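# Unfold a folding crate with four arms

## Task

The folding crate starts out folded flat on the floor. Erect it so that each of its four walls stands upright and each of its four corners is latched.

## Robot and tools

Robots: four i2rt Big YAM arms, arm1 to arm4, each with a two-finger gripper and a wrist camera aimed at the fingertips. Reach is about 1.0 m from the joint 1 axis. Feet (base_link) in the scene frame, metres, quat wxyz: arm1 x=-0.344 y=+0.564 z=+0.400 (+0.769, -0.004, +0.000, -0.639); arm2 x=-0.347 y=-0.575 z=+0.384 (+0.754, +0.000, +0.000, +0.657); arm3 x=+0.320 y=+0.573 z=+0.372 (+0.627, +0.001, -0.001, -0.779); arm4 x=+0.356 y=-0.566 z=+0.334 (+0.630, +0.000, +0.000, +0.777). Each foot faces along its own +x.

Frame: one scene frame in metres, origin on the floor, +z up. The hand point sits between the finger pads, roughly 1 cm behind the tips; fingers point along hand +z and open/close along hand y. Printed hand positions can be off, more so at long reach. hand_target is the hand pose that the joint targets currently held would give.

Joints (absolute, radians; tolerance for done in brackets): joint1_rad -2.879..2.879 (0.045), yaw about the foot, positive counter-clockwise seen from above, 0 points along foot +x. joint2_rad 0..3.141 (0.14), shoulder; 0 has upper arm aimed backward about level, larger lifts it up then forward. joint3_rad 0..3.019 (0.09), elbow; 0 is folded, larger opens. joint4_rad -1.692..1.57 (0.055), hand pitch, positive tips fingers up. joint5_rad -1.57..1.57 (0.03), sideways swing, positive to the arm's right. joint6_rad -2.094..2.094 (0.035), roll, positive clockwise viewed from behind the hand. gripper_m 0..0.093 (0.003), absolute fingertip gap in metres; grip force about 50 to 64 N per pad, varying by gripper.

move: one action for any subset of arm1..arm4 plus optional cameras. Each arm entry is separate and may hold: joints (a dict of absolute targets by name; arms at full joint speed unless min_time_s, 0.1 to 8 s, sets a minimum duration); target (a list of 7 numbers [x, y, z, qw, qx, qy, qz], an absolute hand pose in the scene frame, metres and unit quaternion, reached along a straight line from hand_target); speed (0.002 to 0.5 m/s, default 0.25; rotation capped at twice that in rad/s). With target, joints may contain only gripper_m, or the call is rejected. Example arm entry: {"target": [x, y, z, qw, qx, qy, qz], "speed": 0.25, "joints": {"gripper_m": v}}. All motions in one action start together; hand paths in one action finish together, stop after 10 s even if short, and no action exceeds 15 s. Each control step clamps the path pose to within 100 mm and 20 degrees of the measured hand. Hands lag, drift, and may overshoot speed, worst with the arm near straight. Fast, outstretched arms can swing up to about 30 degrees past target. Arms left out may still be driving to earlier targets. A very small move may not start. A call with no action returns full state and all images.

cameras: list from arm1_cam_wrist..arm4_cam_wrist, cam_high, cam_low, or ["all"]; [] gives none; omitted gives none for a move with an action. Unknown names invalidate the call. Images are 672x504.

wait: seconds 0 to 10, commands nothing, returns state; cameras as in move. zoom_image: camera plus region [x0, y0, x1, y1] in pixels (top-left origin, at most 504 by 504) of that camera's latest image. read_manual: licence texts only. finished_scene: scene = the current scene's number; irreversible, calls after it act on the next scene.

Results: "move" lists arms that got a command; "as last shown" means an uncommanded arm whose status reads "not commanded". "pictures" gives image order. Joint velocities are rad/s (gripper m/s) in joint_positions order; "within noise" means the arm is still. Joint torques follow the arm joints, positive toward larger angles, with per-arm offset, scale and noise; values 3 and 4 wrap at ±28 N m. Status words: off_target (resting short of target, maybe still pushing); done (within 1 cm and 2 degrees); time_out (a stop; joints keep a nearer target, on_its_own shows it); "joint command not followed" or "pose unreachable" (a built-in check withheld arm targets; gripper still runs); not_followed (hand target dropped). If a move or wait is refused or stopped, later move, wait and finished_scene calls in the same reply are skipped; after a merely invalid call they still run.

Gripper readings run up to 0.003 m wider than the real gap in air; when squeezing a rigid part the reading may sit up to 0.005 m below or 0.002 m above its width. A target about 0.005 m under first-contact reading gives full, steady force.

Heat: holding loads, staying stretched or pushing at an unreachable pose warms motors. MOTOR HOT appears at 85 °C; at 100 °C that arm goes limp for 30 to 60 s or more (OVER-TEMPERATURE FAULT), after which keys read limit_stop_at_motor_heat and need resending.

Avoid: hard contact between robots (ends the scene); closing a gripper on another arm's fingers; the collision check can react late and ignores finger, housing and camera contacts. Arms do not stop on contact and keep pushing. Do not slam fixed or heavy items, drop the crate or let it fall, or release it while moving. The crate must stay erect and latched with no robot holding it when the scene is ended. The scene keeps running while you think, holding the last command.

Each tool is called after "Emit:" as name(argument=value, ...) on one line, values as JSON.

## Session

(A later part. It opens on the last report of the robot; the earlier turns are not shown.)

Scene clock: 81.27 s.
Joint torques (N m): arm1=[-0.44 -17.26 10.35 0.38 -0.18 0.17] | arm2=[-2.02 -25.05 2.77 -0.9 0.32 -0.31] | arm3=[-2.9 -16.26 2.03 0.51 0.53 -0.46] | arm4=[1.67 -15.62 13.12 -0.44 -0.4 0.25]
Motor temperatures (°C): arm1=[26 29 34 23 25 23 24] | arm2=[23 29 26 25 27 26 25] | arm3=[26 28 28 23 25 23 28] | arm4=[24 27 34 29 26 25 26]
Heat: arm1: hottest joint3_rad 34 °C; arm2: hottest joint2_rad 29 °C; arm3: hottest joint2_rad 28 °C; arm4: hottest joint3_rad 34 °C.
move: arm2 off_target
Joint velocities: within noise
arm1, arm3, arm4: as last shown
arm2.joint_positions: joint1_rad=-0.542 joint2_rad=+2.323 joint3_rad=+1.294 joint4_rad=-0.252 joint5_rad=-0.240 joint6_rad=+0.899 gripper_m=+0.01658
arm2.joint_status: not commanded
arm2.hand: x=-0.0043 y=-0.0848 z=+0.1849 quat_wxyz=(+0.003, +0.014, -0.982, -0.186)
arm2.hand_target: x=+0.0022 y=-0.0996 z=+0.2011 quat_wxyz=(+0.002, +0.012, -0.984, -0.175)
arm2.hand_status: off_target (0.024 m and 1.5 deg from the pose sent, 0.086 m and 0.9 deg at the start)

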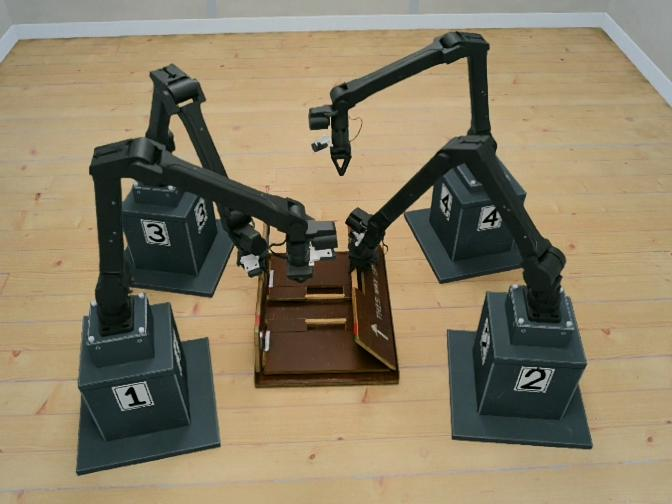

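Emit:
move(arm2={"target": [0.0015, -0.168, 0.2299, -0.00227, -0.01289, 0.98473, 0.17364], "speed": 0.12})

Emit:
move(arm2={"target": [0.0015, -0.218, 0.229, -0.00227, -0.01289, 0.98473, 0.17364], "speed": 0.08}, arm1={"target": [-0.083, -0.003, 0.12, 0.12752, 0.72316, 0.66848, 0.11788], "speed": 0.3}, arm4={"target": [0.04, 0.037, 0.115, -0.12225, -0.69332, 0.6994, 0.12333], "speed": 0.3}, cameras=["cam_high"])

Emit:
move(arm2={"target": [0.0015, -0.227, 0.226, -0.00227, -0.01289, 0.98473, 0.17364], "speed": 0.08}, arm1={"target": [-0.083, -0.003, 0.079, 0.12752, 0.72316, 0.66848, 0.11788], "speed": 0.15}, arm4={"target": [0.04, 0.037, 0.073, -0.12225, -0.69332, 0.6994, 0.12333], "speed": 0.15}, cameras=["cam_high", "arm1_cam_wrist", "arm4_cam_wrist"])

Scene clock: 84.57 s.
Joint torques (N m): arm1=[-0.67 -17.49 10.29 0.21 -0.17 0.16] | arm2=[-2.32 -21.77 2.88 -0.42 0.52 -0.34] | arm3=[-3.19 -16.38 2.11 0.49 0.57 -0.49] | arm4=[1.67 -15.56 13.11 -0.44 -0.4 0.25]
Motor temperatures (°C): arm1=[26 29 34 23 25 23 24] | arm2=[23 29 26 25 27 26 25] | arm3=[26 28 28 23 26 23 28] | arm4=[24 27 34 29 26 25 26]
Heat: arm1: hottest joint3_rad 34 °C; arm2: hottest joint2_rad 29 °C; arm3: hottest joint2_rad 28 °C; arm4: hottest joint3_rad 34 °C.
move: arm2 off_target
Joint velocities: within noise
arm1, arm3, arm4: as last shown
arm2.joint_positions: joint1_rad=-0.626 joint2_rad=+2.177 joint3_rad=+1.116 joint4_rad=-0.249 joint5_rad=-0.268 joint6_rad=+0.813 gripper_m=+0.01658
arm2.joint_status: not commanded
arm2.hand: x=-0.0052 y=-0.1515 z=+0.2203 quat_wxyz=(+0.007, +0.015, -0.983, -0.185)
arm2.hand_target: x=+0.0012 y=-0.1675 z=+0.2291 quat_wxyz=(+0.003, +0.013, -0.985, -0.174)
arm2.hand_status: off_target (0.020 m and 1.4 deg from the pose sent, 0.095 m and 1.5 deg at the start)
pictures: none

Scene clock: 86.83 s.
Joint torques (N m): arm1=[0.38 -24.12 6.67 1.1 0.05 0.15] | arm2=[-2.61 -19.25 2.65 0.31 0.66 -0.39] | arm3=[-3.37 -16.21 2.07 0.46 0.54 -0.43] | arm4=[1.44 -22.24 9.83 0.08 -0.22 0.27]
Motor temperatures (°C): arm1=[26 29 34 23 25 23 24] | arm2=[23 29 26 25 27 26 25] | arm3=[26 27 28 23 26 23 28] | arm4=[24 27 34 29 26 25 26]
Heat: arm1: hottest joint3_rad 34 °C; arm2: hottest joint2_rad 29 °C; arm3: hottest joint3_rad 28 °C; arm4: hottest joint3_rad 34 °C.
move: arm1 off_target; arm2 off_target; arm4 off_target
Joint velocities: within noise
arm1.joint_positions: joint1_rad=+0.163 joint2_rad=+2.568 joint3_rad=+1.539 joint4_rad=-0.422 joint5_rad=-0.323 joint6_rad=+0.438 gripper_m=+0.04206
arm1.joint_status: not commanded
arm1.hand: x=-0.0891 y=+0.0154 z=+0.1158 quat_wxyz=(-0.116, -0.721, -0.672, -0.122)
arm1.hand_target: x=-0.0845 y=+0.0006 z=+0.1199 quat_wxyz=(-0.127, -0.723, -0.669, -0.116)
arm1.hand_status: off_target (0.020 m and 1.5 deg from the pose sent, 0.369 m and 1.6 deg at the start)
arm2.joint_positions: joint1_rad=-0.698 joint2_rad=+2.117 joint3_rad=+1.012 joint4_rad=-0.228 joint5_rad=-0.290 joint6_rad=+0.741 gripper_m=+0.01614
arm2.joint_status: not commanded
arm2.hand: x=-0.0057 y=-0.1997 z=+0.2277 quat_wxyz=(+0.010, +0.015, -0.983, -0.185)
arm2.hand_target: x=+0.0013 y=-0.2169 z=+0.2298 quat_wxyz=(+0.002, +0.013, -0.985, -0.175)
arm2.hand_status: off_target (0.020 m and 1.6 deg from the pose sent, 0.067 m and 1.4 deg at the start)
arm3: as last shown
arm4.joint_positions: joint1_rad=+0.194 joint2_rad=+2.529 joint3_rad=+1.718 joint4_rad=-0.634 joint5_rad=-0.317 joint6_rad=+0.415 gripper_m=+0.04207
arm4.joint_status: not commanded
arm4.hand: x=+0.0469 y=+0.0238 z=+0.1129 quat_wxyz=(+0.124, +0.699, -0.695, -0.116)
arm4.hand_target: x=+0.0428 y=+0.0352 z=+0.1140 quat_wxyz=(+0.120, +0.693, -0.700, -0.123)
arm4.hand_status: off_target (0.015 m and 1.2 deg from the pose sent, 0.384 m and 1.0 deg at the start)

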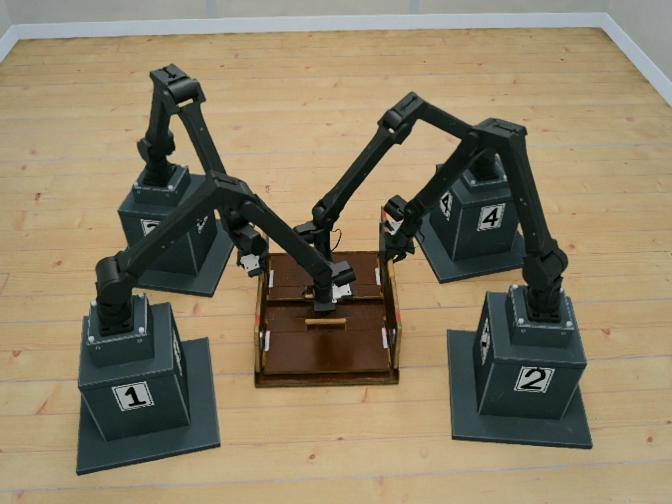

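Scene clock: 88.20 s.
Joint torques (N m): arm1=[-0.97 -24.76 6.71 1.18 -0.11 0.16] | arm2=[-3.49 -18.84 2.11 0.23 0.87 -0.52] | arm3=[-2.9 -15.5 2 0.35 0.55 -0.45] | arm4=[2.2 -22.07 9.7 0.54 -0.33 0.25]
Motor temperatures (°C): arm1=[26 29 34 23 25 23 24] | arm2=[23 29 26 25 27 26 25] | arm3=[26 27 28 23 26 23 28] | arm4=[24 27 34 29 26 25 26]
Heat: arm1: hottest joint3_rad 34 °C; arm2: hottest joint2_rad 29 °C; arm3: hottest joint3_rad 28 °C; arm4: hottest joint3_rad 34 °C.
move: arm1 off_target; arm2 off_target; arm4 off_target
Joint velocities: within noise
arm1.joint_positions: joint1_rad=+0.163 joint2_rad=+2.659 joint3_rad=+1.608 joint4_rad=-0.400 joint5_rad=-0.323 joint6_rad=+0.439 gripper_m=+0.04206
arm1.joint_status: not commanded
arm1.hand: x=-0.0876 y=+0.0107 z=+0.0790 quat_wxyz=(-0.116, -0.721, -0.672, -0.122)
arm1.hand_target: x=-0.0830 y=-0.0027 z=+0.0791 quat_wxyz=(-0.128, -0.723, -0.668, -0.118)
arm1.hand_status: off_target (0.014 m and 1.5 deg from the pose sent, 0.042 m and 1.5 deg at the start)
arm2.joint_positions: joint1_rad=-0.703 joint2_rad=+2.117 joint3_rad=+1.002 joint4_rad=-0.212 joint5_rad=-0.297 joint6_rad=+0.738 gripper_m=+0.01614
arm2.joint_status: not commanded
arm2.hand: x=-0.0062 y=-0.2015 z=+0.2269 quat_wxyz=(+0.009, +0.015, -0.982, -0.190)
arm2.hand_target: x=+0.0002 y=-0.2264 z=+0.2251 quat_wxyz=(+0.003, +0.013, -0.985, -0.173)
arm2.hand_status: off_target (0.027 m and 2.0 deg from the pose sent, 0.028 m and 1.6 deg at the start)
arm3: as last shown
arm4.joint_positions: joint1_rad=+0.200 joint2_rad=+2.608 joint3_rad=+1.767 joint4_rad=-0.606 joint5_rad=-0.316 joint6_rad=+0.417 gripper_m=+0.04207
arm4.joint_status: not commanded
arm4.hand: x=+0.0426 y=+0.0243 z=+0.0765 quat_wxyz=(+0.124, +0.701, -0.693, -0.114)
arm4.hand_target: x=+0.0368 y=+0.0347 z=+0.0731 quat_wxyz=(+0.122, +0.696, -0.697, -0.123)
arm4.hand_status: off_target (0.013 m and 1.5 deg from the pose sent, 0.043 m and 1.2 deg at the start)
pictures: arm1_cam_wrist, arm4_cam_wrist, cam_high

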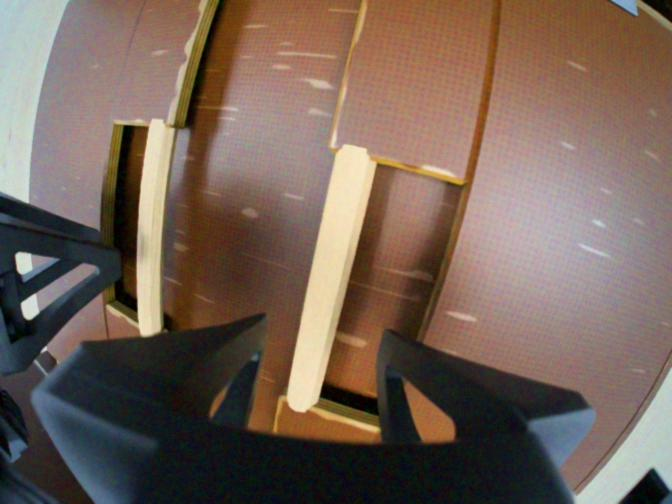

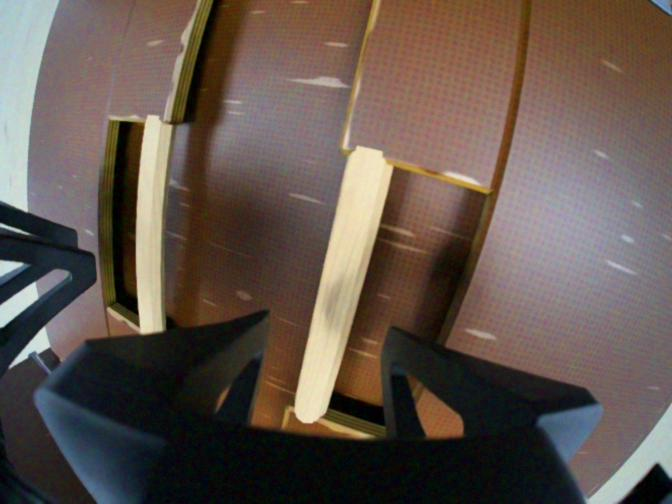

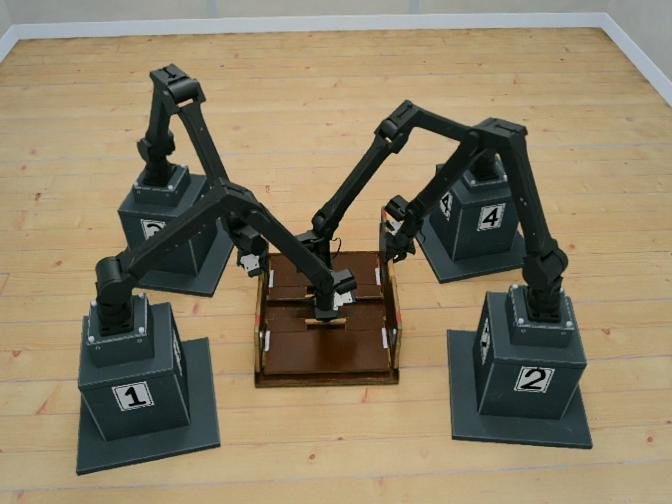

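Emit:
move(arm1={"target": [-0.064, -0.004, 0.0305, 0.12752, 0.72316, 0.66848, 0.11788], "speed": 0.12}, arm4={"target": [0.024, 0.034, 0.0150, -0.12225, -0.69332, 0.6994, 0.12333], "speed": 0.12}, arm2={"target": [0.0015, -0.219, 0.225, -0.00227, -0.01289, 0.98473, 0.17364], "speed": 0.08})

Emit:
move(arm1={"joints": {"gripper_m": 0.013}}, arm4={"joints": {"gripper_m": 0.013}}, cameras=["arm1_cam_wrist", "arm4_cam_wrist"])

Scene clock: 95.37 s.
Joint torques (N m): arm1=[-0.62 -25.11 6.52 1.16 0.07 0.19] | arm2=[-2.43 -18.32 3.17 0.1 0.98 -0.38] | arm3=[-3.6 -15.79 2.09 0.5 0.53 -0.41] | arm4=[2.43 -20.95 9.26 0.51 -0.24 0.26]
Motor temperatures (°C): arm1=[26 30 34 23 25 23 24] | arm2=[23 29 25 25 27 26 25] | arm3=[26 27 28 23 26 23 28] | arm4=[24 28 33 29 26 25 26]
Heat: arm1: hottest joint3_rad 34 °C; arm2: hottest joint2_rad 29 °C; arm3: hottest joint3_rad 28 °C; arm4: hottest joint3_rad 33 °C.
move: arm1 off_target; arm2 off_target; arm4 off_target
Joint velocities: within noise
arm1.joint_positions: joint1_rad=+0.186 joint2_rad=+2.780 joint3_rad=+1.717 joint4_rad=-0.374 joint5_rad=-0.321 joint6_rad=+0.468 gripper_m=+0.04206
arm1.joint_status: not commanded
arm1.hand: x=-0.0717 y=+0.0066 z=+0.0317 quat_wxyz=(-0.119, -0.722, -0.670, -0.122)
arm1.hand_target: x=-0.0643 y=-0.0033 z=+0.0307 quat_wxyz=(-0.128, -0.723, -0.669, -0.117)
arm1.hand_status: off_target (0.013 m and 1.1 deg from the pose sent, 0.056 m and 1.5 deg at the start)
arm2.joint_positions: joint1_rad=-0.703 joint2_rad=+2.117 joint3_rad=+1.002 joint4_rad=-0.212 joint5_rad=-0.297 joint6_rad=+0.738 gripper_m=+0.01614
arm2.joint_status: not commanded
arm2.hand: x=-0.0062 y=-0.2015 z=+0.2269 quat_wxyz=(+0.009, +0.015, -0.982, -0.190)
arm2.hand_target: x=+0.0010 y=-0.2186 z=+0.2250 quat_wxyz=(+0.003, +0.013, -0.985, -0.174)
arm2.hand_status: off_target (0.019 m and 2.0 deg from the pose sent, 0.019 m and 2.0 deg at the start)
arm3: as last shown
arm4.joint_positions: joint1_rad=+0.208 joint2_rad=+2.722 joint3_rad=+1.863 joint4_rad=-0.558 joint5_rad=-0.316 joint6_rad=+0.443 gripper_m=+0.04204
arm4.joint_status: not commanded
arm4.hand: x=+0.0319 y=+0.0358 z=+0.0315 quat_wxyz=(+0.121, +0.695, -0.697, -0.126)
arm4.hand_target: x=+0.0267 y=+0.0334 z=+0.0151 quat_wxyz=(+0.122, +0.692, -0.701, -0.123)
arm4.hand_status: off_target (0.018 m and 0.5 deg from the pose sent, 0.065 m and 1.5 deg at the start)
pictures: none

Scene clock: 96.10 s.
Joint torques (N m): arm1=[0.67 -24.82 6.41 1.21 -0.01 -0.05] | arm2=[-2.43 -18.32 3.17 0.09 0.98 -0.38] | arm3=[-2.84 -16.44 2.1 0.46 0.56 -0.44] | arm4=[2.37 -21.36 9.22 0.5 -0.17 -0.01]
Motor temperatures (°C): arm1=[26 30 34 23 25 23 24] | arm2=[23 29 25 25 27 26 25] | arm3=[26 27 28 23 26 23 28] | arm4=[24 28 33 29 26 25 26]
Heat: arm1: hottest joint3_rad 34 °C; arm2: hottest joint2_rad 29 °C; arm3: hottest joint3_rad 28 °C; arm4: hottest joint3_rad 33 °C.
move: arm1 off_target; arm4 off_target
Joint velocities: within noise
arm1.joint_positions: joint1_rad=+0.182 joint2_rad=+2.781 joint3_rad=+1.717 joint4_rad=-0.376 joint5_rad=-0.320 joint6_rad=+0.488 gripper_m=+0.01677
arm1.joint_status: gripper_m off_target (ended at +0.01680, target +0.01300)
arm1.hand: x=-0.0749 y=+0.0063 z=+0.0307 quat_wxyz=(-0.116, -0.731, -0.661, -0.122)
arm1.hand_target: x=-0.0670 y=-0.0042 z=+0.0306 quat_wxyz=(-0.128, -0.724, -0.667, -0.117)
arm1.hand_status: not commanded
arm2, arm3: as last shown
arm4.joint_positions: joint1_rad=+0.206 joint2_rad=+2.725 joint3_rad=+1.863 joint4_rad=-0.557 joint5_rad=-0.323 joint6_rad=+0.467 gripper_m=+0.01647
arm4.joint_status: gripper_m off_target (ended at +0.01650, target +0.01300)
arm4.hand: x=+0.0320 y=+0.0349 z=+0.0300 quat_wxyz=(+0.126, +0.686, -0.706, -0.125)
arm4.hand_target: x=+0.0266 y=+0.0340 z=+0.0158 quat_wxyz=(+0.124, +0.691, -0.701, -0.125)
arm4.hand_status: not commanded

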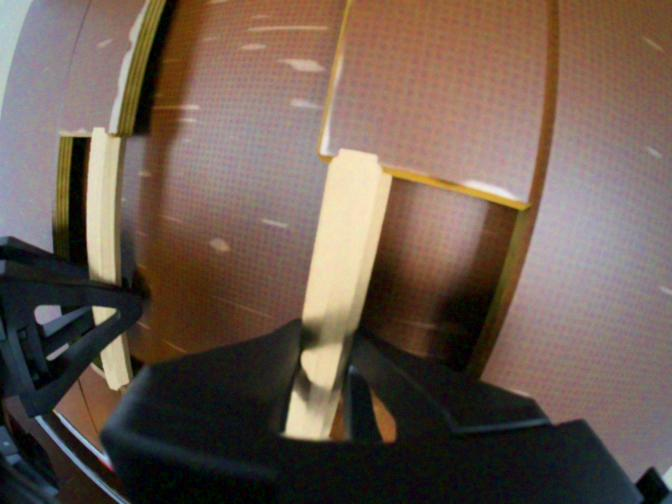

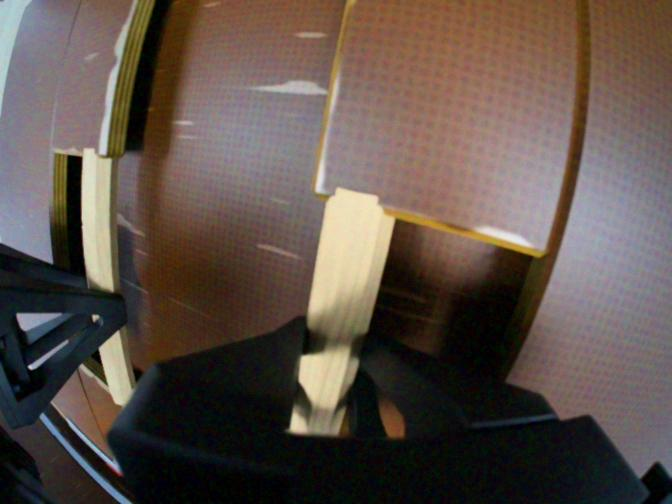

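Emit:
move(arm1={"target": [-0.082, -0.005, 0.0997, 0.12752, 0.72316, 0.66848, 0.11788], "speed": 0.11}, arm4={"target": [0.039, 0.036, 0.1, -0.12225, -0.69332, 0.6994, 0.12333], "speed": 0.11})

Emit:
move(arm1={"target": [-0.111, -0.005, 0.1657, 0.12752, 0.72316, 0.66848, 0.11788], "speed": 0.11}, arm4={"target": [0.068, 0.036, 0.1655, -0.12225, -0.69332, 0.6994, 0.12333], "speed": 0.11})

Emit:
move(arm1={"target": [-0.16, -0.005, 0.2127, 0.12752, 0.72316, 0.66848, 0.11788], "speed": 0.11}, arm4={"target": [0.117, 0.036, 0.2125, -0.12225, -0.69332, 0.6994, 0.12333], "speed": 0.11}, cameras=["cam_high"])

Scene clock: 100.43 s.
Joint torques (N m): arm1=[-0.79 -30.33 3.51 -0.28 0.34 -0.19] | arm2=[-2.49 -18.32 3.17 0.1 0.98 -0.38] | arm3=[-3.08 -16.03 2.29 0.4 0.56 -0.41] | arm4=[1.55 -28.34 5.52 -1.66 0.13 -0.26]
Motor temperatures (°C): arm1=[26 30 33 23 25 23 24] | arm2=[23 29 25 25 27 26 25] | arm3=[26 27 27 23 26 24 28] | arm4=[24 29 33 29 26 25 26]
Heat: arm1: hottest joint3_rad 33 °C; arm2: hottest joint2_rad 29 °C; arm3: hottest gripper 28 °C; arm4: hottest joint3_rad 33 °C.
move: arm1 off_target; arm4 off_target
Joint velocities: within noise
arm1.joint_positions: joint1_rad=+0.171 joint2_rad=+2.686 joint3_rad=+1.635 joint4_rad=-0.379 joint5_rad=-0.341 joint6_rad=+0.485 gripper_m=+0.01683
arm1.joint_status: not commanded
arm1.hand: x=-0.0779 y=+0.0062 z=+0.0705 quat_wxyz=(-0.125, -0.731, -0.658, -0.130)
arm1.hand_target: x=-0.0798 y=-0.0070 z=+0.0986 quat_wxyz=(-0.133, -0.722, -0.668, -0.120)
arm1.hand_status: off_target (0.032 m and 2.0 deg from the pose sent, 0.070 m and 1.9 deg at the start)
arm2: as last shown
arm3.joint_positions: joint1_rad=-0.641 joint2_rad=+2.062 joint3_rad=+1.021 joint4_rad=-0.290 joint5_rad=-0.287 joint6_rad=+0.744 gripper_m=+0.01562
arm3.joint_status: not commanded
arm3.hand: x=-0.0331 y=+0.2023 z=+0.2391 quat_wxyz=(-0.185, -0.983, -0.002, -0.008)
arm3.hand_target: x=-0.0375 y=+0.2210 z=+0.2403 quat_wxyz=(-0.174, -0.985, -0.008, -0.001)
arm3.hand_status: not commanded
arm4.joint_positions: joint1_rad=+0.198 joint2_rad=+2.633 joint3_rad=+1.796 joint4_rad=-0.574 joint5_rad=-0.334 joint6_rad=+0.466 gripper_m=+0.01667
arm4.joint_status: not commanded
arm4.hand: x=+0.0355 y=+0.0355 z=+0.0710 quat_wxyz=(+0.129, +0.684, -0.706, -0.131)
arm4.hand_target: x=+0.0381 y=+0.0387 z=+0.0990 quat_wxyz=(+0.122, +0.693, -0.699, -0.128)
arm4.hand_status: off_target (0.029 m and 1.8 deg from the pose sent, 0.070 m and 1.2 deg at the start)
pictures: none

Scene clock: 101.70 s.
Joint torques (N m): arm1=[-1.73 -29.33 4.1 -0.17 0.36 -0.3] | arm2=[-2.49 -18.32 3.18 0.1 0.98 -0.38] | arm3=[-2.02 -15.09 2.88 0.47 0.58 -0.26] | arm4=[1.26 -26.93 6.22 -1.37 -0.04 -0.29]
Motor temperatures (°C): arm1=[26 30 33 23 25 23 25] | arm2=[23 29 25 25 27 26 25] | arm3=[26 27 27 23 26 24 28] | arm4=[24 29 33 29 26 25 26]
Heat: arm1: hottest joint3_rad 33 °C; arm2: hottest joint2_rad 29 °C; arm3: hottest gripper 28 °C; arm4: hottest joint3_rad 33 °C.
move: arm1 off_target; arm4 off_target
Joint velocities: within noise
arm1.joint_positions: joint1_rad=+0.132 joint2_rad=+2.521 joint3_rad=+1.526 joint4_rad=-0.460 joint5_rad=-0.341 joint6_rad=+0.439 gripper_m=+0.01688
arm1.joint_status: not commanded
arm1.hand: x=-0.1020 y=+0.0060 z=+0.1407 quat_wxyz=(-0.120, -0.730, -0.660, -0.129)
arm1.hand_target: x=-0.1074 y=-0.0048 z=+0.1652 quat_wxyz=(-0.128, -0.722, -0.670, -0.118)
arm1.hand_status: off_target (0.029 m and 2.0 deg from the pose sent, 0.101 m and 2.0 deg at the start)
arm2: as last shown
arm3.joint_positions: joint1_rad=-0.653 joint2_rad=+2.056 joint3_rad=+1.010 joint4_rad=-0.299 joint5_rad=-0.287 joint6_rad=+0.727 gripper_m=+0.01559
arm3.joint_status: not commanded
arm3.hand: x=-0.0326 y=+0.2109 z=+0.2389 quat_wxyz=(-0.180, -0.984, -0.004, -0.010)
arm3.hand_target: x=-0.0354 y=+0.2225 z=+0.2393 quat_wxyz=(-0.171, -0.985, -0.009, -0.005)
arm3.hand_status: not commanded
arm4.joint_positions: joint1_rad=+0.163 joint2_rad=+2.478 joint3_rad=+1.702 joint4_rad=-0.660 joint5_rad=-0.331 joint6_rad=+0.427 gripper_m=+0.01697
arm4.joint_status: not commanded
arm4.hand: x=+0.0620 y=+0.0350 z=+0.1409 quat_wxyz=(+0.127, +0.684, -0.708, -0.124)
arm4.hand_target: x=+0.0673 y=+0.0366 z=+0.1639 quat_wxyz=(+0.122, +0.693, -0.700, -0.123)
arm4.hand_status: off_target (0.025 m and 1.5 deg from the pose sent, 0.100 m and 1.8 deg at the start)
pictures: none

Scene clock: 102.90 s.
Joint torques (N m): arm1=[-2.49 -27.63 4.46 -0.16 0.69 -0.36] | arm2=[-2.43 -18.37 3.19 0.09 0.98 -0.38] | arm3=[-1.73 -15.38 2.89 0.39 0.57 -0.28] | arm4=[0.79 -26.34 6.35 -1.68 0.11 -0.45]
Motor temperatures (°C): arm1=[26 30 33 23 25 23 25] | arm2=[23 29 25 25 27 26 25] | arm3=[26 27 27 23 26 24 28] | arm4=[24 29 32 29 26 25 26]
Heat: arm1: hottest joint3_rad 33 °C; arm2: hottest joint2_rad 29 °C; arm3: hottest gripper 28 °C; arm4: hottest joint3_rad 32 °C.
move: arm1 off_target; arm4 off_target
Joint velocities: within noise
arm1.joint_positions: joint1_rad=+0.066 joint2_rad=+2.401 joint3_rad=+1.450 joint4_rad=-0.531 joint5_rad=-0.358 joint6_rad=+0.364 gripper_m=+0.01644
arm1.joint_status: not commanded
arm1.hand: x=-0.1401 y=+0.0068 z=+0.1908 quat_wxyz=(-0.121, -0.728, -0.661, -0.134)
arm1.hand_target: x=-0.1589 y=-0.0050 z=+0.2115 quat_wxyz=(-0.127, -0.724, -0.668, -0.118)
arm1.hand_status: off_target (0.032 m and 2.2 deg from the pose sent, 0.093 m and 2.0 deg at the start)
arm2: as last shown
arm3.joint_positions: joint1_rad=-0.655 joint2_rad=+2.056 joint3_rad=+1.010 joint4_rad=-0.299 joint5_rad=-0.287 joint6_rad=+0.727 gripper_m=+0.01559
arm3.joint_status: not commanded
arm3.hand: x=-0.0331 y=+0.2114 z=+0.2389 quat_wxyz=(-0.180, -0.984, -0.003, -0.010)
arm3.hand_target: x=-0.0358 y=+0.2224 z=+0.2393 quat_wxyz=(-0.171, -0.985, -0.008, -0.005)
arm3.hand_status: not commanded
arm4.joint_positions: joint1_rad=+0.106 joint2_rad=+2.366 joint3_rad=+1.629 joint4_rad=-0.716 joint5_rad=-0.345 joint6_rad=+0.366 gripper_m=+0.01649
arm4.joint_status: not commanded
arm4.hand: x=+0.0995 y=+0.0342 z=+0.1886 quat_wxyz=(+0.130, +0.684, -0.706, -0.126)
arm4.hand_target: x=+0.1099 y=+0.0337 z=+0.2113 quat_wxyz=(+0.123, +0.696, -0.696, -0.123)
arm4.hand_status: off_target (0.030 m and 1.6 deg from the pose sent, 0.090 m and 1.5 deg at the start)

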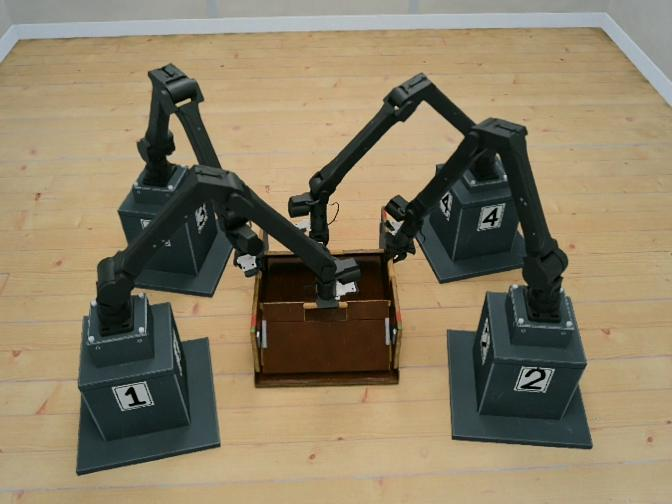

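Emit:
zoom_image(camera="cam_high", region=[235, 195, 425, 395])

Scaled by 2.520 from the camera's image (finer frame: 960x720).

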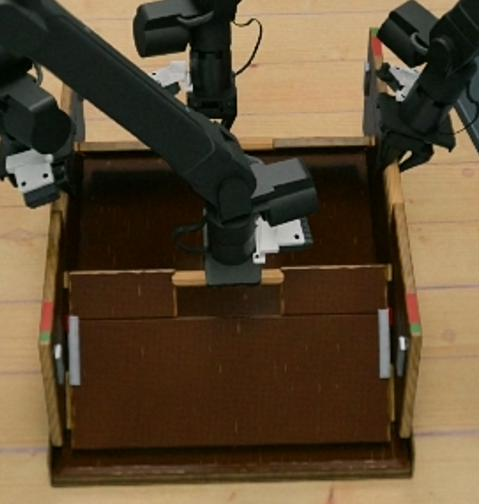

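Emit:
zoom_image(camera="cam_high", region=[370, 280, 430, 400])

Emit:
zoom_image(camera="cam_high", region=[235, 280, 295, 400])

Scaled by 4.200 from the camera's image (finer frame: 960x720).

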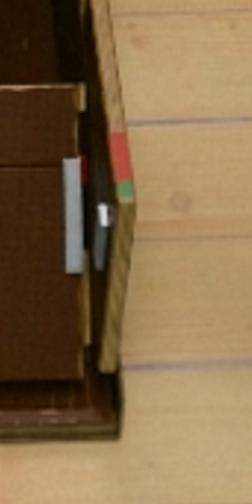

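Scaled by 4.200 from the camera's image (finer frame: 960x720).

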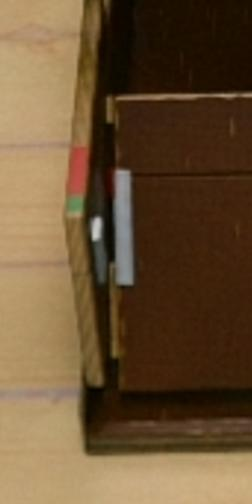

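Emit:
move(arm1={"target": [-0.205, -0.005, 0.2467, 0.12752, 0.72316, 0.66848, 0.11788], "speed": 0.1}, arm4={"target": [0.158, 0.036, 0.2405, -0.12225, -0.69332, 0.6994, 0.12333], "speed": 0.1})

Emit:
move(arm1={"target": [-0.253, -0.005, 0.2657, 0.12752, 0.72316, 0.66848, 0.11788], "speed": 0.1}, arm4={"target": [0.204, 0.036, 0.2585, -0.12225, -0.69332, 0.6994, 0.12333], "speed": 0.1})

Emit:
move(arm1={"target": [-0.301, -0.005, 0.2697, 0.12752, 0.72316, 0.66848, 0.11788], "speed": 0.08}, arm4={"target": [0.253, 0.036, 0.2605, -0.12225, -0.69332, 0.6994, 0.12333], "speed": 0.08}, cameras=["cam_high"])

Emit:
zoom_image(camera="cam_high", region=[235, 195, 425, 395])

Scene clock: 114.33 s.
Joint torques (N m): arm1=[-2.32 -26.52 5.15 0.16 0.46 -0.19] | arm2=[-2.43 -18.32 3.18 0.09 0.97 -0.38] | arm3=[-1.96 -15.79 3 0.36 0.54 -0.25] | arm4=[-0.09 -25.52 6.78 -1.5 0.48 -0.41]
Motor temperatures (°C): arm1=[26 32 33 23 26 24 25] | arm2=[23 29 25 25 28 26 26] | arm3=[26 27 27 23 26 23 29] | arm4=[24 31 31 29 26 25 27]
Heat: arm1: hottest joint3_rad 33 °C; arm2: hottest joint2_rad 29 °C; arm3: hottest gripper 29 °C; arm4: hottest joint2_rad 31 °C.
move: arm1 off_target; arm4 off_target
Joint velocities: within noise
arm1.joint_positions: joint1_rad=-0.016 joint2_rad=+2.312 joint3_rad=+1.407 joint4_rad=-0.618 joint5_rad=-0.360 joint6_rad=+0.266 gripper_m=+0.01539
arm1.joint_status: not commanded
arm1.hand: x=-0.1889 y=+0.0071 z=+0.2292 quat_wxyz=(-0.116, -0.726, -0.665, -0.134)
arm1.hand_target: x=-0.2043 y=-0.0040 z=+0.2462 quat_wxyz=(-0.125, -0.724, -0.668, -0.120)
arm1.hand_status: off_target (0.027 m and 2.4 deg from the pose sent, 0.086 m and 2.2 deg at the start)
arm2: as last shown
arm3.joint_positions: joint1_rad=-0.655 joint2_rad=+2.055 joint3_rad=+1.009 joint4_rad=-0.299 joint5_rad=-0.287 joint6_rad=+0.725 gripper_m=+0.01559
arm3.joint_status: not commanded
arm3.hand: x=-0.0328 y=+0.2117 z=+0.2392 quat_wxyz=(-0.180, -0.984, -0.004, -0.010)
arm3.hand_target: x=-0.0355 y=+0.2224 z=+0.2396 quat_wxyz=(-0.171, -0.985, -0.009, -0.005)
arm3.hand_status: not commanded
arm4.joint_positions: joint1_rad=+0.043 joint2_rad=+2.297 joint3_rad=+1.590 joint4_rad=-0.773 joint5_rad=-0.363 joint6_rad=+0.295 gripper_m=+0.01665
arm4.joint_status: not commanded
arm4.hand: x=+0.1384 y=+0.0346 z=+0.2193 quat_wxyz=(+0.135, +0.685, -0.704, -0.128)
arm4.hand_target: x=+0.1570 y=+0.0371 z=+0.2401 quat_wxyz=(+0.123, +0.693, -0.700, -0.125)
arm4.hand_status: off_target (0.029 m and 1.9 deg from the pose sent, 0.078 m and 1.6 deg at the start)
pictures: none

Scene clock: 115.50 s.
Joint torques (N m): arm1=[-2.32 -26.05 5.68 0.24 0.6 -0.17] | arm2=[-2.49 -18.32 3.18 0.09 0.98 -0.38] | arm3=[-1.9 -15.62 2.95 0.5 0.57 -0.24] | arm4=[-0.15 -24.35 7.09 -1.1 0.49 -0.38]
Motor temperatures (°C): arm1=[26 32 33 23 26 24 25] | arm2=[23 29 25 25 28 26 26] | arm3=[26 27 27 23 26 23 29] | arm4=[24 31 31 29 26 25 27]
Heat: arm1: hottest joint3_rad 33 °C; arm2: hottest joint2_rad 29 °C; arm3: hottest gripper 29 °C; arm4: hottest joint2_rad 31 °C.
move: arm1 off_target; arm4 off_target
Joint velocities: within noise
arm1.joint_positions: joint1_rad=-0.101 joint2_rad=+2.268 joint3_rad=+1.385 joint4_rad=-0.673 joint5_rad=-0.369 joint6_rad=+0.175 gripper_m=+0.01427
arm1.joint_status: not commanded
arm1.hand: x=-0.2357 y=+0.0075 z=+0.2487 quat_wxyz=(-0.118, -0.725, -0.664, -0.137)
arm1.hand_target: x=-0.2524 y=-0.0053 z=+0.2654 quat_wxyz=(-0.128, -0.723, -0.668, -0.118)
arm1.hand_status: off_target (0.027 m and 2.5 deg from the pose sent, 0.075 m and 2.4 deg at the start)
arm2, arm3: as last shown
arm3.hand_target: x=-0.0355 y=+0.2223 z=+0.2397 quat_wxyz=(-0.171, -0.985, -0.009, -0.005)
arm4.joint_positions: joint1_rad=-0.029 joint2_rad=+2.245 joint3_rad=+1.563 joint4_rad=-0.830 joint5_rad=-0.368 joint6_rad=+0.214 gripper_m=+0.01668
arm4.joint_status: not commanded
arm4.hand: x=+0.1841 y=+0.0343 z=+0.2417 quat_wxyz=(+0.136, +0.686, -0.703, -0.126)
arm4.hand_target: x=+0.2026 y=+0.0367 z=+0.2581 quat_wxyz=(+0.122, +0.693, -0.699, -0.124)
arm4.hand_status: off_target (0.026 m and 1.8 deg from the pose sent, 0.076 m and 1.9 deg at the start)
pictures: none

Scene clock: 117.27 s.
Joint torques (N m): arm1=[0.79 -23.12 6.5 0.24 -0.03 -0.02] | arm2=[-2.37 -18.37 3.18 0.09 0.98 -0.38] | arm3=[-1.67 -15.5 2.93 0.42 0.55 -0.26] | arm4=[-1.96 -23.3 6.94 -0.92 0.57 -0.57]
Motor temperatures (°C): arm1=[26 32 33 23 26 24 25] | arm2=[23 29 25 25 28 26 26] | arm3=[26 27 27 23 26 23 29] | arm4=[24 31 31 29 26 25 27]
Heat: arm1: hottest joint3_rad 33 °C; arm2: hottest joint2_rad 29 °C; arm3: hottest gripper 29 °C; arm4: hottest joint2_rad 31 °C.
move: arm1 done; arm4 off_target
Joint velocities: within noise
arm1.joint_positions: joint1_rad=-0.219 joint2_rad=+2.231 joint3_rad=+1.385 joint4_rad=-0.713 joint5_rad=-0.349 joint6_rad=+0.066 gripper_m=+0.01295
arm1.joint_status: not commanded
arm1.hand: x=-0.3051 y=-0.0019 z=+0.2677 quat_wxyz=(-0.125, -0.730, -0.662, -0.117)
arm1.hand_target: x=-0.3017 y=-0.0051 z=+0.2686 quat_wxyz=(-0.125, -0.724, -0.669, -0.116)
arm1.hand_status: done (0.005 m and 1.1 deg from the pose sent, 0.070 m and 2.5 deg at the start)
arm2, arm3: as last shown
arm3.hand_target: x=-0.0355 y=+0.2223 z=+0.2396 quat_wxyz=(-0.171, -0.985, -0.008, -0.005)
arm4.joint_positions: joint1_rad=-0.085 joint2_rad=+2.223 joint3_rad=+1.549 joint4_rad=-0.861 joint5_rad=-0.376 joint6_rad=+0.148 gripper_m=+0.01652
arm4.joint_status: not commanded
arm4.hand: x=+0.2183 y=+0.0339 z=+0.2503 quat_wxyz=(+0.138, +0.688, -0.701, -0.127)
arm4.hand_target: x=+0.2516 y=+0.0359 z=+0.2601 quat_wxyz=(+0.123, +0.692, -0.700, -0.124)
arm4.hand_status: off_target (0.036 m and 2.0 deg from the pose sent, 0.071 m and 1.8 deg at the start)

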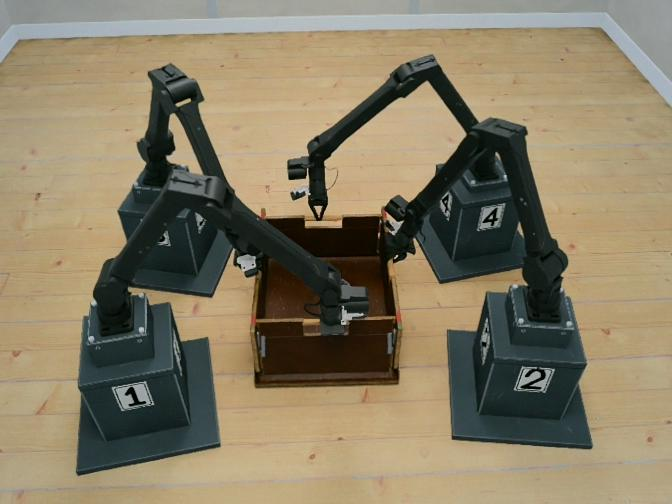

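Scaled by 2.520 from the camera's image (finer frame: 960x720).

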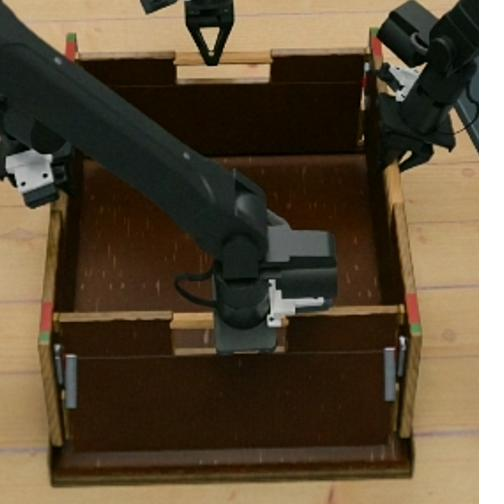

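Emit:
move(cameras=["arm1_cam_wrist", "cam_low", "arm4_cam_wrist"])

Emit:
zoom_image(camera="cam_low", region=[220, 180, 470, 380])

Scene clock: 119.00 s.
Joint torques (N m): arm1=[0.38 -22.77 6.53 0.03 -0.1 -0.08] | arm2=[-2.43 -18.26 3.18 0.1 0.98 -0.39] | arm3=[-1.32 -15.27 3.03 0.31 0.58 -0.25] | arm4=[-1.96 -23.3 6.93 -0.92 0.57 -0.57]
Motor temperatures (°C): arm1=[26 32 33 23 26 24 25] | arm2=[23 29 25 25 28 26 26] | arm3=[26 27 27 23 26 23 29] | arm4=[24 31 31 29 26 25 27]
Heat: arm1: hottest joint3_rad 33 °C; arm2: hottest joint2_rad 29 °C; arm3: hottest gripper 29 °C; arm4: hottest joint2_rad 31 °C.
Joint velocities: within noise
arm1.joint_positions: joint1_rad=-0.219 joint2_rad=+2.231 joint3_rad=+1.385 joint4_rad=-0.713 joint5_rad=-0.349 joint6_rad=+0.066 gripper_m=+0.01295
arm1.joint_status: not commanded
arm1.hand: x=-0.3051 y=-0.0019 z=+0.2677 quat_wxyz=(-0.125, -0.730, -0.662, -0.117) (m; scene frame)
arm1.hand_target: x=-0.3017 y=-0.0051 z=+0.2686 quat_wxyz=(-0.125, -0.724, -0.669, -0.116) (m; scene frame)
arm1.hand_status: done (0.005 m and 1.1 deg from the pose sent, 0.070 m and 2.5 deg at the start)
arm2.joint_positions: joint1_rad=-0.703 joint2_rad=+2.117 joint3_rad=+1.002 joint4_rad=-0.212 joint5_rad=-0.297 joint6_rad=+0.738 gripper_m=+0.01614
arm2.joint_status: not commanded
arm2.hand: x=-0.0062 y=-0.2015 z=+0.2269 quat_wxyz=(+0.009, +0.015, -0.982, -0.190) (m; scene frame)
arm2.hand_target: x=+0.0010 y=-0.2186 z=+0.2250 quat_wxyz=(+0.003, +0.013, -0.985, -0.174) (m; scene frame)
arm2.hand_status: not commanded
arm3.joint_positions: joint1_rad=-0.655 joint2_rad=+2.055 joint3_rad=+1.009 joint4_rad=-0.299 joint5_rad=-0.287 joint6_rad=+0.725 gripper_m=+0.01559
arm3.joint_status: not commanded
arm3.hand: x=-0.0328 y=+0.2117 z=+0.2392 quat_wxyz=(-0.180, -0.984, -0.004, -0.010) (m; scene frame)
arm3.hand_target: x=-0.0355 y=+0.2223 z=+0.2396 quat_wxyz=(-0.171, -0.985, -0.008, -0.005) (m; scene frame)
arm3.hand_status: not commanded
arm4.joint_positions: joint1_rad=-0.085 joint2_rad=+2.223 joint3_rad=+1.549 joint4_rad=-0.861 joint5_rad=-0.376 joint6_rad=+0.148 gripper_m=+0.01652
arm4.joint_status: not commanded
arm4.hand: x=+0.2183 y=+0.0339 z=+0.2503 quat_wxyz=(+0.138, +0.688, -0.701, -0.127) (m; scene frame)
arm4.hand_target: x=+0.2516 y=+0.0359 z=+0.2601 quat_wxyz=(+0.123, +0.692, -0.700, -0.124) (m; scene frame)
arm4.hand_status: off_target (0.036 m and 2.0 deg from the pose sent, 0.071 m and 1.8 deg at the start)
pictures: arm1_cam_wrist, arm4_cam_wrist, cam_low

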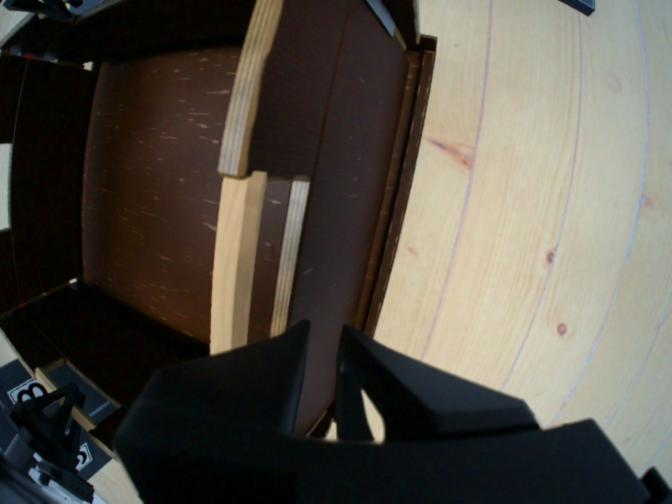

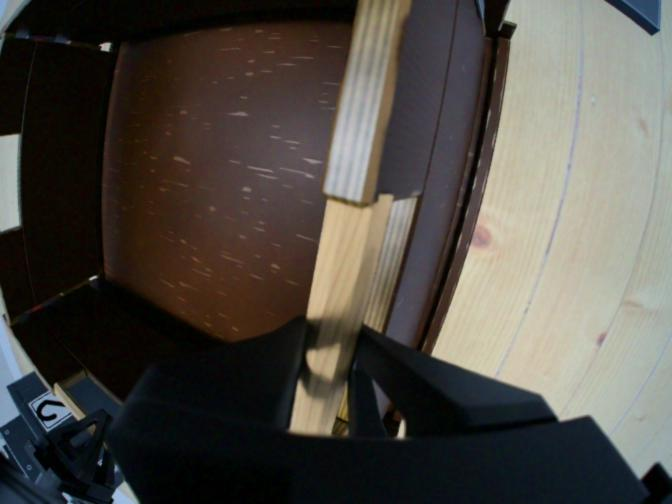

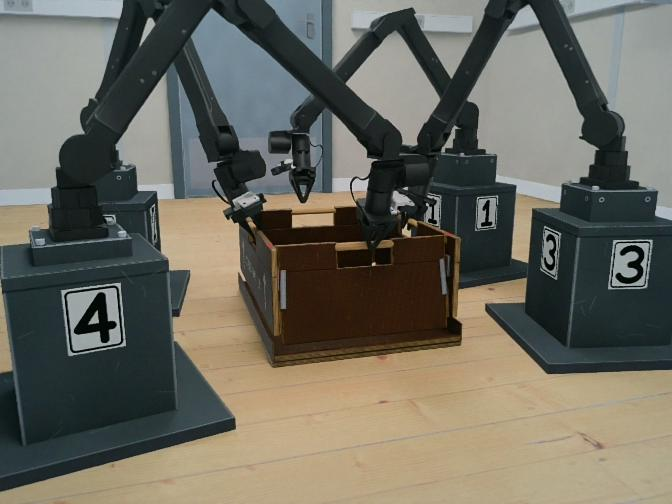

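Scaled by 2.016 from the camera's image (finer frame: 960x720).

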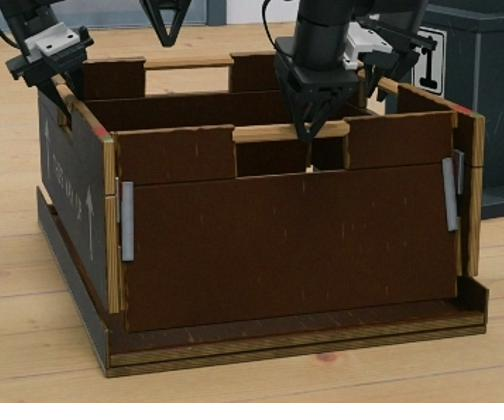

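Emit:
move(arm1={"target": [-0.325, -0.005, 0.345, 0.12752, 0.72316, 0.66848, 0.11788], "speed": 0.25})

Emit:
move(arm1={"target": [-0.205, -0.005, 0.33, 0.12752, 0.72316, 0.66848, 0.11788], "speed": 0.25})

Emit:
move(arm1={"target": [-0.188, -0.005, 0.258, 0.12752, 0.72316, 0.66848, 0.11788], "speed": 0.15}, cameras=["arm1_cam_wrist", "cam_high"])

Scene clock: 129.73 s.
Joint torques (N m): arm1=[-0.26 -20.31 8.36 0.14 -0.2 -0.04] | arm2=[-2.43 -18.37 3.18 0.09 0.98 -0.38] | arm3=[-1.32 -15.38 3.02 0.42 0.57 -0.26] | arm4=[-1.96 -23.3 6.94 -0.92 0.57 -0.57]
Motor temperatures (°C): arm1=[26 31 32 23 25 23 25] | arm2=[23 29 25 24 28 26 26] | arm3=[26 27 27 23 26 23 29] | arm4=[24 31 30 29 27 25 27]
Heat: arm1: hottest joint3_rad 32 °C; arm2: hottest joint2_rad 29 °C; arm3: hottest gripper 29 °C; arm4: hottest joint2_rad 31 °C.
move: arm1 done
Joint velocities: within noise
arm1.joint_positions: joint1_rad=-0.257 joint2_rad=+2.088 joint3_rad=+1.385 joint4_rad=-0.874 joint5_rad=-0.354 joint6_rad=+0.020 gripper_m=+0.01295
arm1.joint_status: not commanded
arm1.hand: x=-0.3252 y=+0.0031 z=+0.3450 quat_wxyz=(-0.126, -0.728, -0.663, -0.119)
arm1.hand_target: x=-0.3273 y=-0.0060 z=+0.3449 quat_wxyz=(-0.129, -0.725, -0.667, -0.118)
arm1.hand_status: done (0.008 m and 0.9 deg from the pose sent, 0.080 m and 1.1 deg at the start)
arm2, arm3, arm4: as last shown
pictures: none

Scene clock: 131.27 s.
Joint torques (N m): arm1=[-0.91 -21.13 7.41 1.01 0.01 0.13] | arm2=[-2.43 -18.32 3.15 0.1 0.98 -0.38] | arm3=[-1.96 -15.68 3.06 0.35 0.57 -0.26] | arm4=[-1.96 -23.3 6.94 -0.92 0.57 -0.57]
Motor temperatures (°C): arm1=[26 31 32 23 25 23 25] | arm2=[23 29 25 24 28 26 26] | arm3=[26 27 27 23 26 23 29] | arm4=[24 31 30 29 27 25 27]
Heat: arm1: hottest joint3_rad 32 °C; arm2: hottest joint2_rad 29 °C; arm3: hottest gripper 29 °C; arm4: hottest joint2_rad 31 °C.
move: arm1 done
Joint velocities: within noise
arm1.joint_positions: joint1_rad=-0.041 joint2_rad=+2.103 joint3_rad=+1.385 joint4_rad=-0.784 joint5_rad=-0.346 joint6_rad=+0.220 gripper_m=+0.01295
arm1.joint_status: not commanded
arm1.hand: x=-0.2039 y=+0.0018 z=+0.3362 quat_wxyz=(-0.126, -0.718, -0.674, -0.118)
arm1.hand_target: x=-0.2072 y=-0.0052 z=+0.3303 quat_wxyz=(-0.127, -0.724, -0.668, -0.116)
arm1.hand_status: done (0.009 m and 0.9 deg from the pose sent, 0.121 m and 0.9 deg at the start)
arm2, arm3, arm4: as last shown
pictures: none

Scene clock: 132.50 s.
Joint torques (N m): arm1=[0.32 -22.42 6.95 1.26 0.01 0.13] | arm2=[-2.43 -18.26 3.19 0.1 0.98 -0.38] | arm3=[-1.67 -14.86 3.02 0.39 0.59 -0.27] | arm4=[-1.96 -23.3 6.93 -0.92 0.57 -0.57]
Motor temperatures (°C): arm1=[26 31 32 23 25 23 25] | arm2=[23 29 25 24 28 26 26] | arm3=[26 27 27 23 26 23 29] | arm4=[24 31 30 29 27 25 27]
Heat: arm1: hottest joint3_rad 32 °C; arm2: hottest joint2_rad 29 °C; arm3: hottest gripper 29 °C; arm4: hottest joint2_rad 31 °C.
move: arm1 off_target
Joint velocities: within noise
arm1.joint_positions: joint1_rad=-0.015 joint2_rad=+2.252 joint3_rad=+1.385 joint4_rad=-0.644 joint5_rad=-0.346 joint6_rad=+0.252 gripper_m=+0.01295
arm1.joint_status: not commanded
arm1.hand: x=-0.1901 y=+0.0073 z=+0.2556 quat_wxyz=(-0.118, -0.721, -0.672, -0.125)
arm1.hand_target: x=-0.1847 y=-0.0027 z=+0.2578 quat_wxyz=(-0.126, -0.721, -0.671, -0.119)
arm1.hand_status: off_target (0.013 m and 1.4 deg from the pose sent, 0.080 m and 0.9 deg at the start)
arm2, arm3, arm4: as last shown

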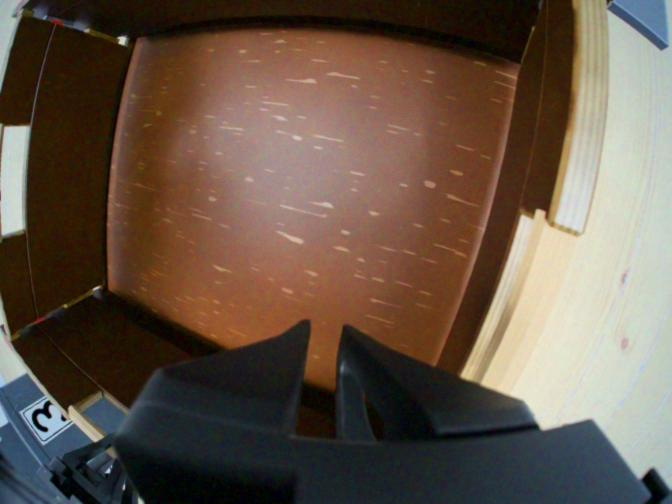

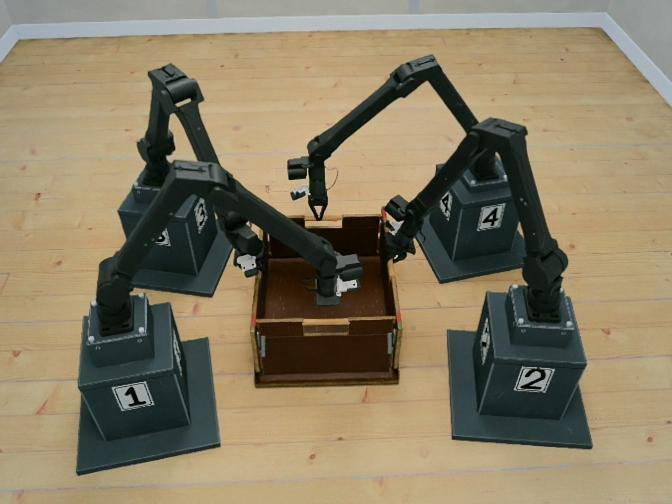

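Emit:
move(arm1={"target": [-0.25, -0.005, 0.254, 0.12752, 0.72316, 0.66848, 0.11788], "speed": 0.12})

Emit:
move(arm1={"target": [-0.3, -0.005, 0.254, 0.12752, 0.72316, 0.66848, 0.11788], "speed": 0.08}, arm4={"target": [0.272, 0.036, 0.2595, -0.12225, -0.69332, 0.6994, 0.12333], "speed": 0.04}, cameras=["cam_high"])

Emit:
zoom_image(camera="cam_high", region=[235, 195, 425, 395])

Scene clock: 136.27 s.
Joint torques (N m): arm1=[-1.14 -22.36 6.17 0.25 0.04 -0.06] | arm2=[-2.37 -18.32 3.18 0.09 0.98 -0.38] | arm3=[-1.79 -15.68 2.86 0.59 0.56 -0.24] | arm4=[-1.96 -23.3 6.93 -0.92 0.57 -0.57]
Motor temperatures (°C): arm1=[26 32 32 23 25 23 25] | arm2=[23 29 25 24 28 26 26] | arm3=[26 27 27 23 26 23 29] | arm4=[24 31 30 29 27 25 27]
Heat: arm1: hottest joint2_rad 32 °C; arm2: hottest joint2_rad 29 °C; arm3: hottest gripper 29 °C; arm4: hottest joint2_rad 31 °C.
move: arm1 done
Joint velocities: within noise
arm1.joint_positions: joint1_rad=-0.115 joint2_rad=+2.248 joint3_rad=+1.385 joint4_rad=-0.650 joint5_rad=-0.357 joint6_rad=+0.163 gripper_m=+0.01295
arm1.joint_status: not commanded
arm1.hand: x=-0.2445 y=-0.0050 z=+0.2591 quat_wxyz=(-0.132, -0.724, -0.667, -0.117)
arm1.hand_target: x=-0.2499 y=-0.0054 z=+0.2545 quat_wxyz=(-0.129, -0.723, -0.668, -0.118)
arm1.hand_status: done (0.007 m and 0.6 deg from the pose sent, 0.061 m and 1.4 deg at the start)
arm2, arm3, arm4: as last shown
pictures: none

Scene clock: 137.77 s.
Joint torques (N m): arm1=[-0.56 -21.89 6.38 0.47 -0.03 -0.08] | arm2=[-2.43 -18.37 3.18 0.1 0.98 -0.38] | arm3=[-1.61 -15.56 3 0.51 0.55 -0.25] | arm4=[-0.79 -22.53 7.12 -0.64 0.72 -0.47]
Motor temperatures (°C): arm1=[26 32 32 23 25 23 24] | arm2=[23 29 25 24 28 26 26] | arm3=[26 27 27 23 26 23 29] | arm4=[24 31 30 29 27 25 27]
Heat: arm1: hottest joint2_rad 32 °C; arm2: hottest joint2_rad 29 °C; arm3: hottest gripper 29 °C; arm4: hottest joint2_rad 31 °C.
move: arm1 done; arm4 off_target
Joint velocities: within noise
arm1.joint_positions: joint1_rad=-0.213 joint2_rad=+2.248 joint3_rad=+1.385 joint4_rad=-0.686 joint5_rad=-0.357 joint6_rad=+0.070 gripper_m=+0.01295
arm1.joint_status: not commanded
arm1.hand: x=-0.3005 y=-0.0038 z=+0.2591 quat_wxyz=(-0.131, -0.728, -0.663, -0.116)
arm1.hand_target: x=-0.2993 y=-0.0047 z=+0.2538 quat_wxyz=(-0.127, -0.723, -0.668, -0.119)
arm1.hand_status: done (0.005 m and 0.9 deg from the pose sent, 0.056 m and 0.6 deg at the start)
arm2, arm3: as last shown
arm4.joint_positions: joint1_rad=-0.133 joint2_rad=+2.217 joint3_rad=+1.547 joint4_rad=-0.887 joint5_rad=-0.379 joint6_rad=+0.104 gripper_m=+0.01626
arm4.joint_status: not commanded
arm4.hand: x=+0.2469 y=+0.0342 z=+0.2535 quat_wxyz=(+0.140, +0.685, -0.704, -0.126)
arm4.hand_target: x=+0.2717 y=+0.0347 z=+0.2592 quat_wxyz=(+0.125, +0.692, -0.700, -0.121)
arm4.hand_status: off_target (0.026 m and 2.3 deg from the pose sent, 0.054 m and 2.0 deg at the start)

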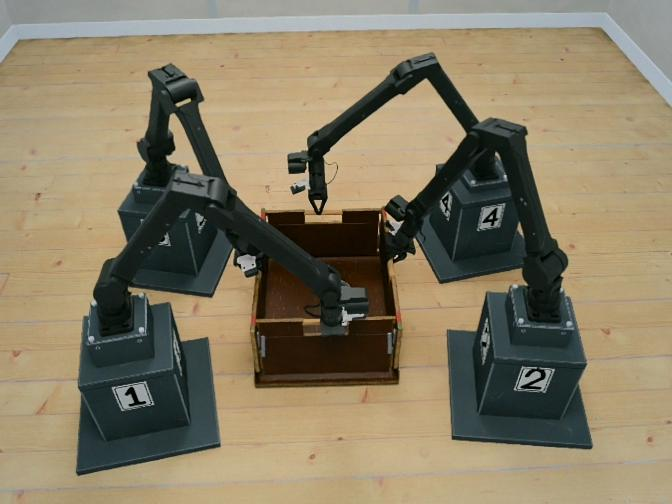

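Scaled by 2.520 from the camera's image (finer frame: 960x720).

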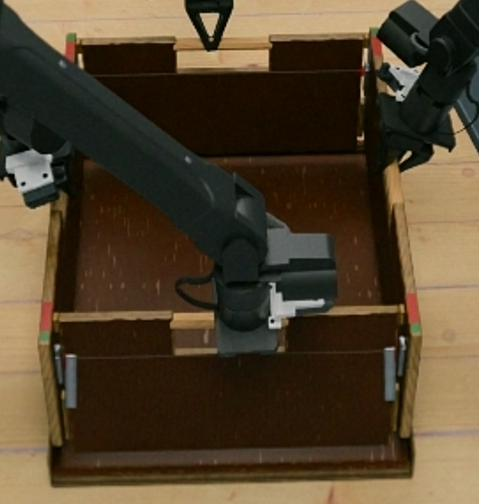

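Emit:
move(arm1={"target": [-0.3, -0.005, 0.258, 0.12752, 0.72316, 0.66848, 0.11788], "speed": 0.08}, cameras=["arm1_cam_wrist", "cam_low"])

Emit:
zoom_image(camera="cam_low", region=[220, 180, 470, 380])

Scene clock: 140.90 s.
Joint torques (N m): arm1=[0.03 -22.53 6.43 0.4 0.03 -0.02] | arm2=[-2.43 -18.32 3.19 0.1 0.98 -0.38] | arm3=[-1.73 -15.85 3.02 0.44 0.59 -0.23] | arm4=[-0.79 -22.53 7.12 -0.64 0.72 -0.48]
Motor temperatures (°C): arm1=[26 32 32 23 25 23 24] | arm2=[23 29 25 24 28 26 26] | arm3=[26 27 27 23 26 23 29] | arm4=[24 31 30 29 27 25 27]
Heat: arm1: hottest joint2_rad 32 °C; arm2: hottest joint2_rad 29 °C; arm3: hottest gripper 29 °C; arm4: hottest joint2_rad 31 °C.
move: arm1 done
Joint velocities: within noise
arm1.joint_positions: joint1_rad=-0.213 joint2_rad=+2.248 joint3_rad=+1.385 joint4_rad=-0.692 joint5_rad=-0.357 joint6_rad=+0.066 gripper_m=+0.01295
arm1.joint_status: not commanded
arm1.hand: x=-0.3005 y=-0.0023 z=+0.2591 quat_wxyz=(-0.129, -0.727, -0.664, -0.118)
arm1.hand_target: x=-0.3000 y=-0.0050 z=+0.2580 quat_wxyz=(-0.128, -0.723, -0.669, -0.118)
arm1.hand_status: done (0.003 m and 0.7 deg from the pose sent, 0.002 m and 0.9 deg at the start)
arm2, arm3, arm4: as last shown

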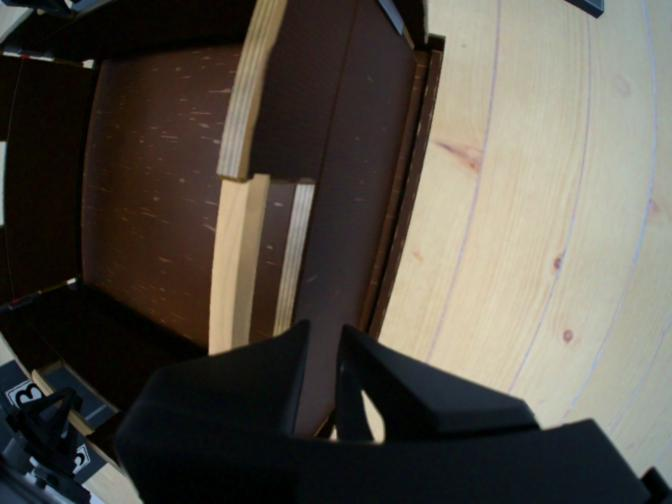

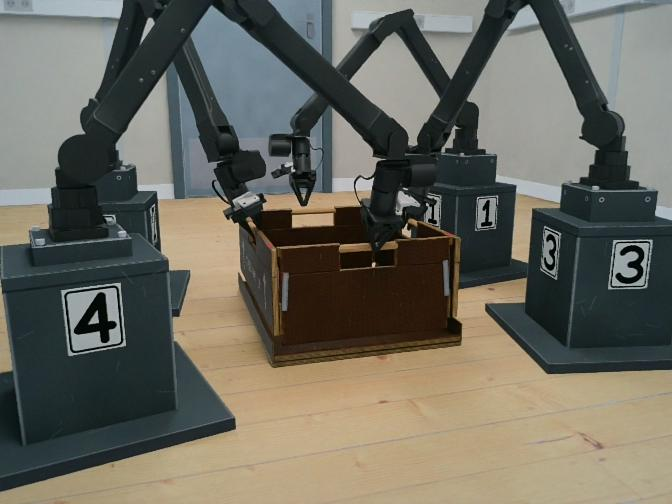

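Scaled by 2.016 from the camera's image (finer frame: 960x720).

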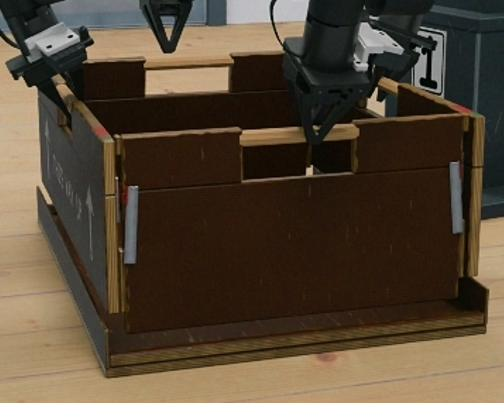

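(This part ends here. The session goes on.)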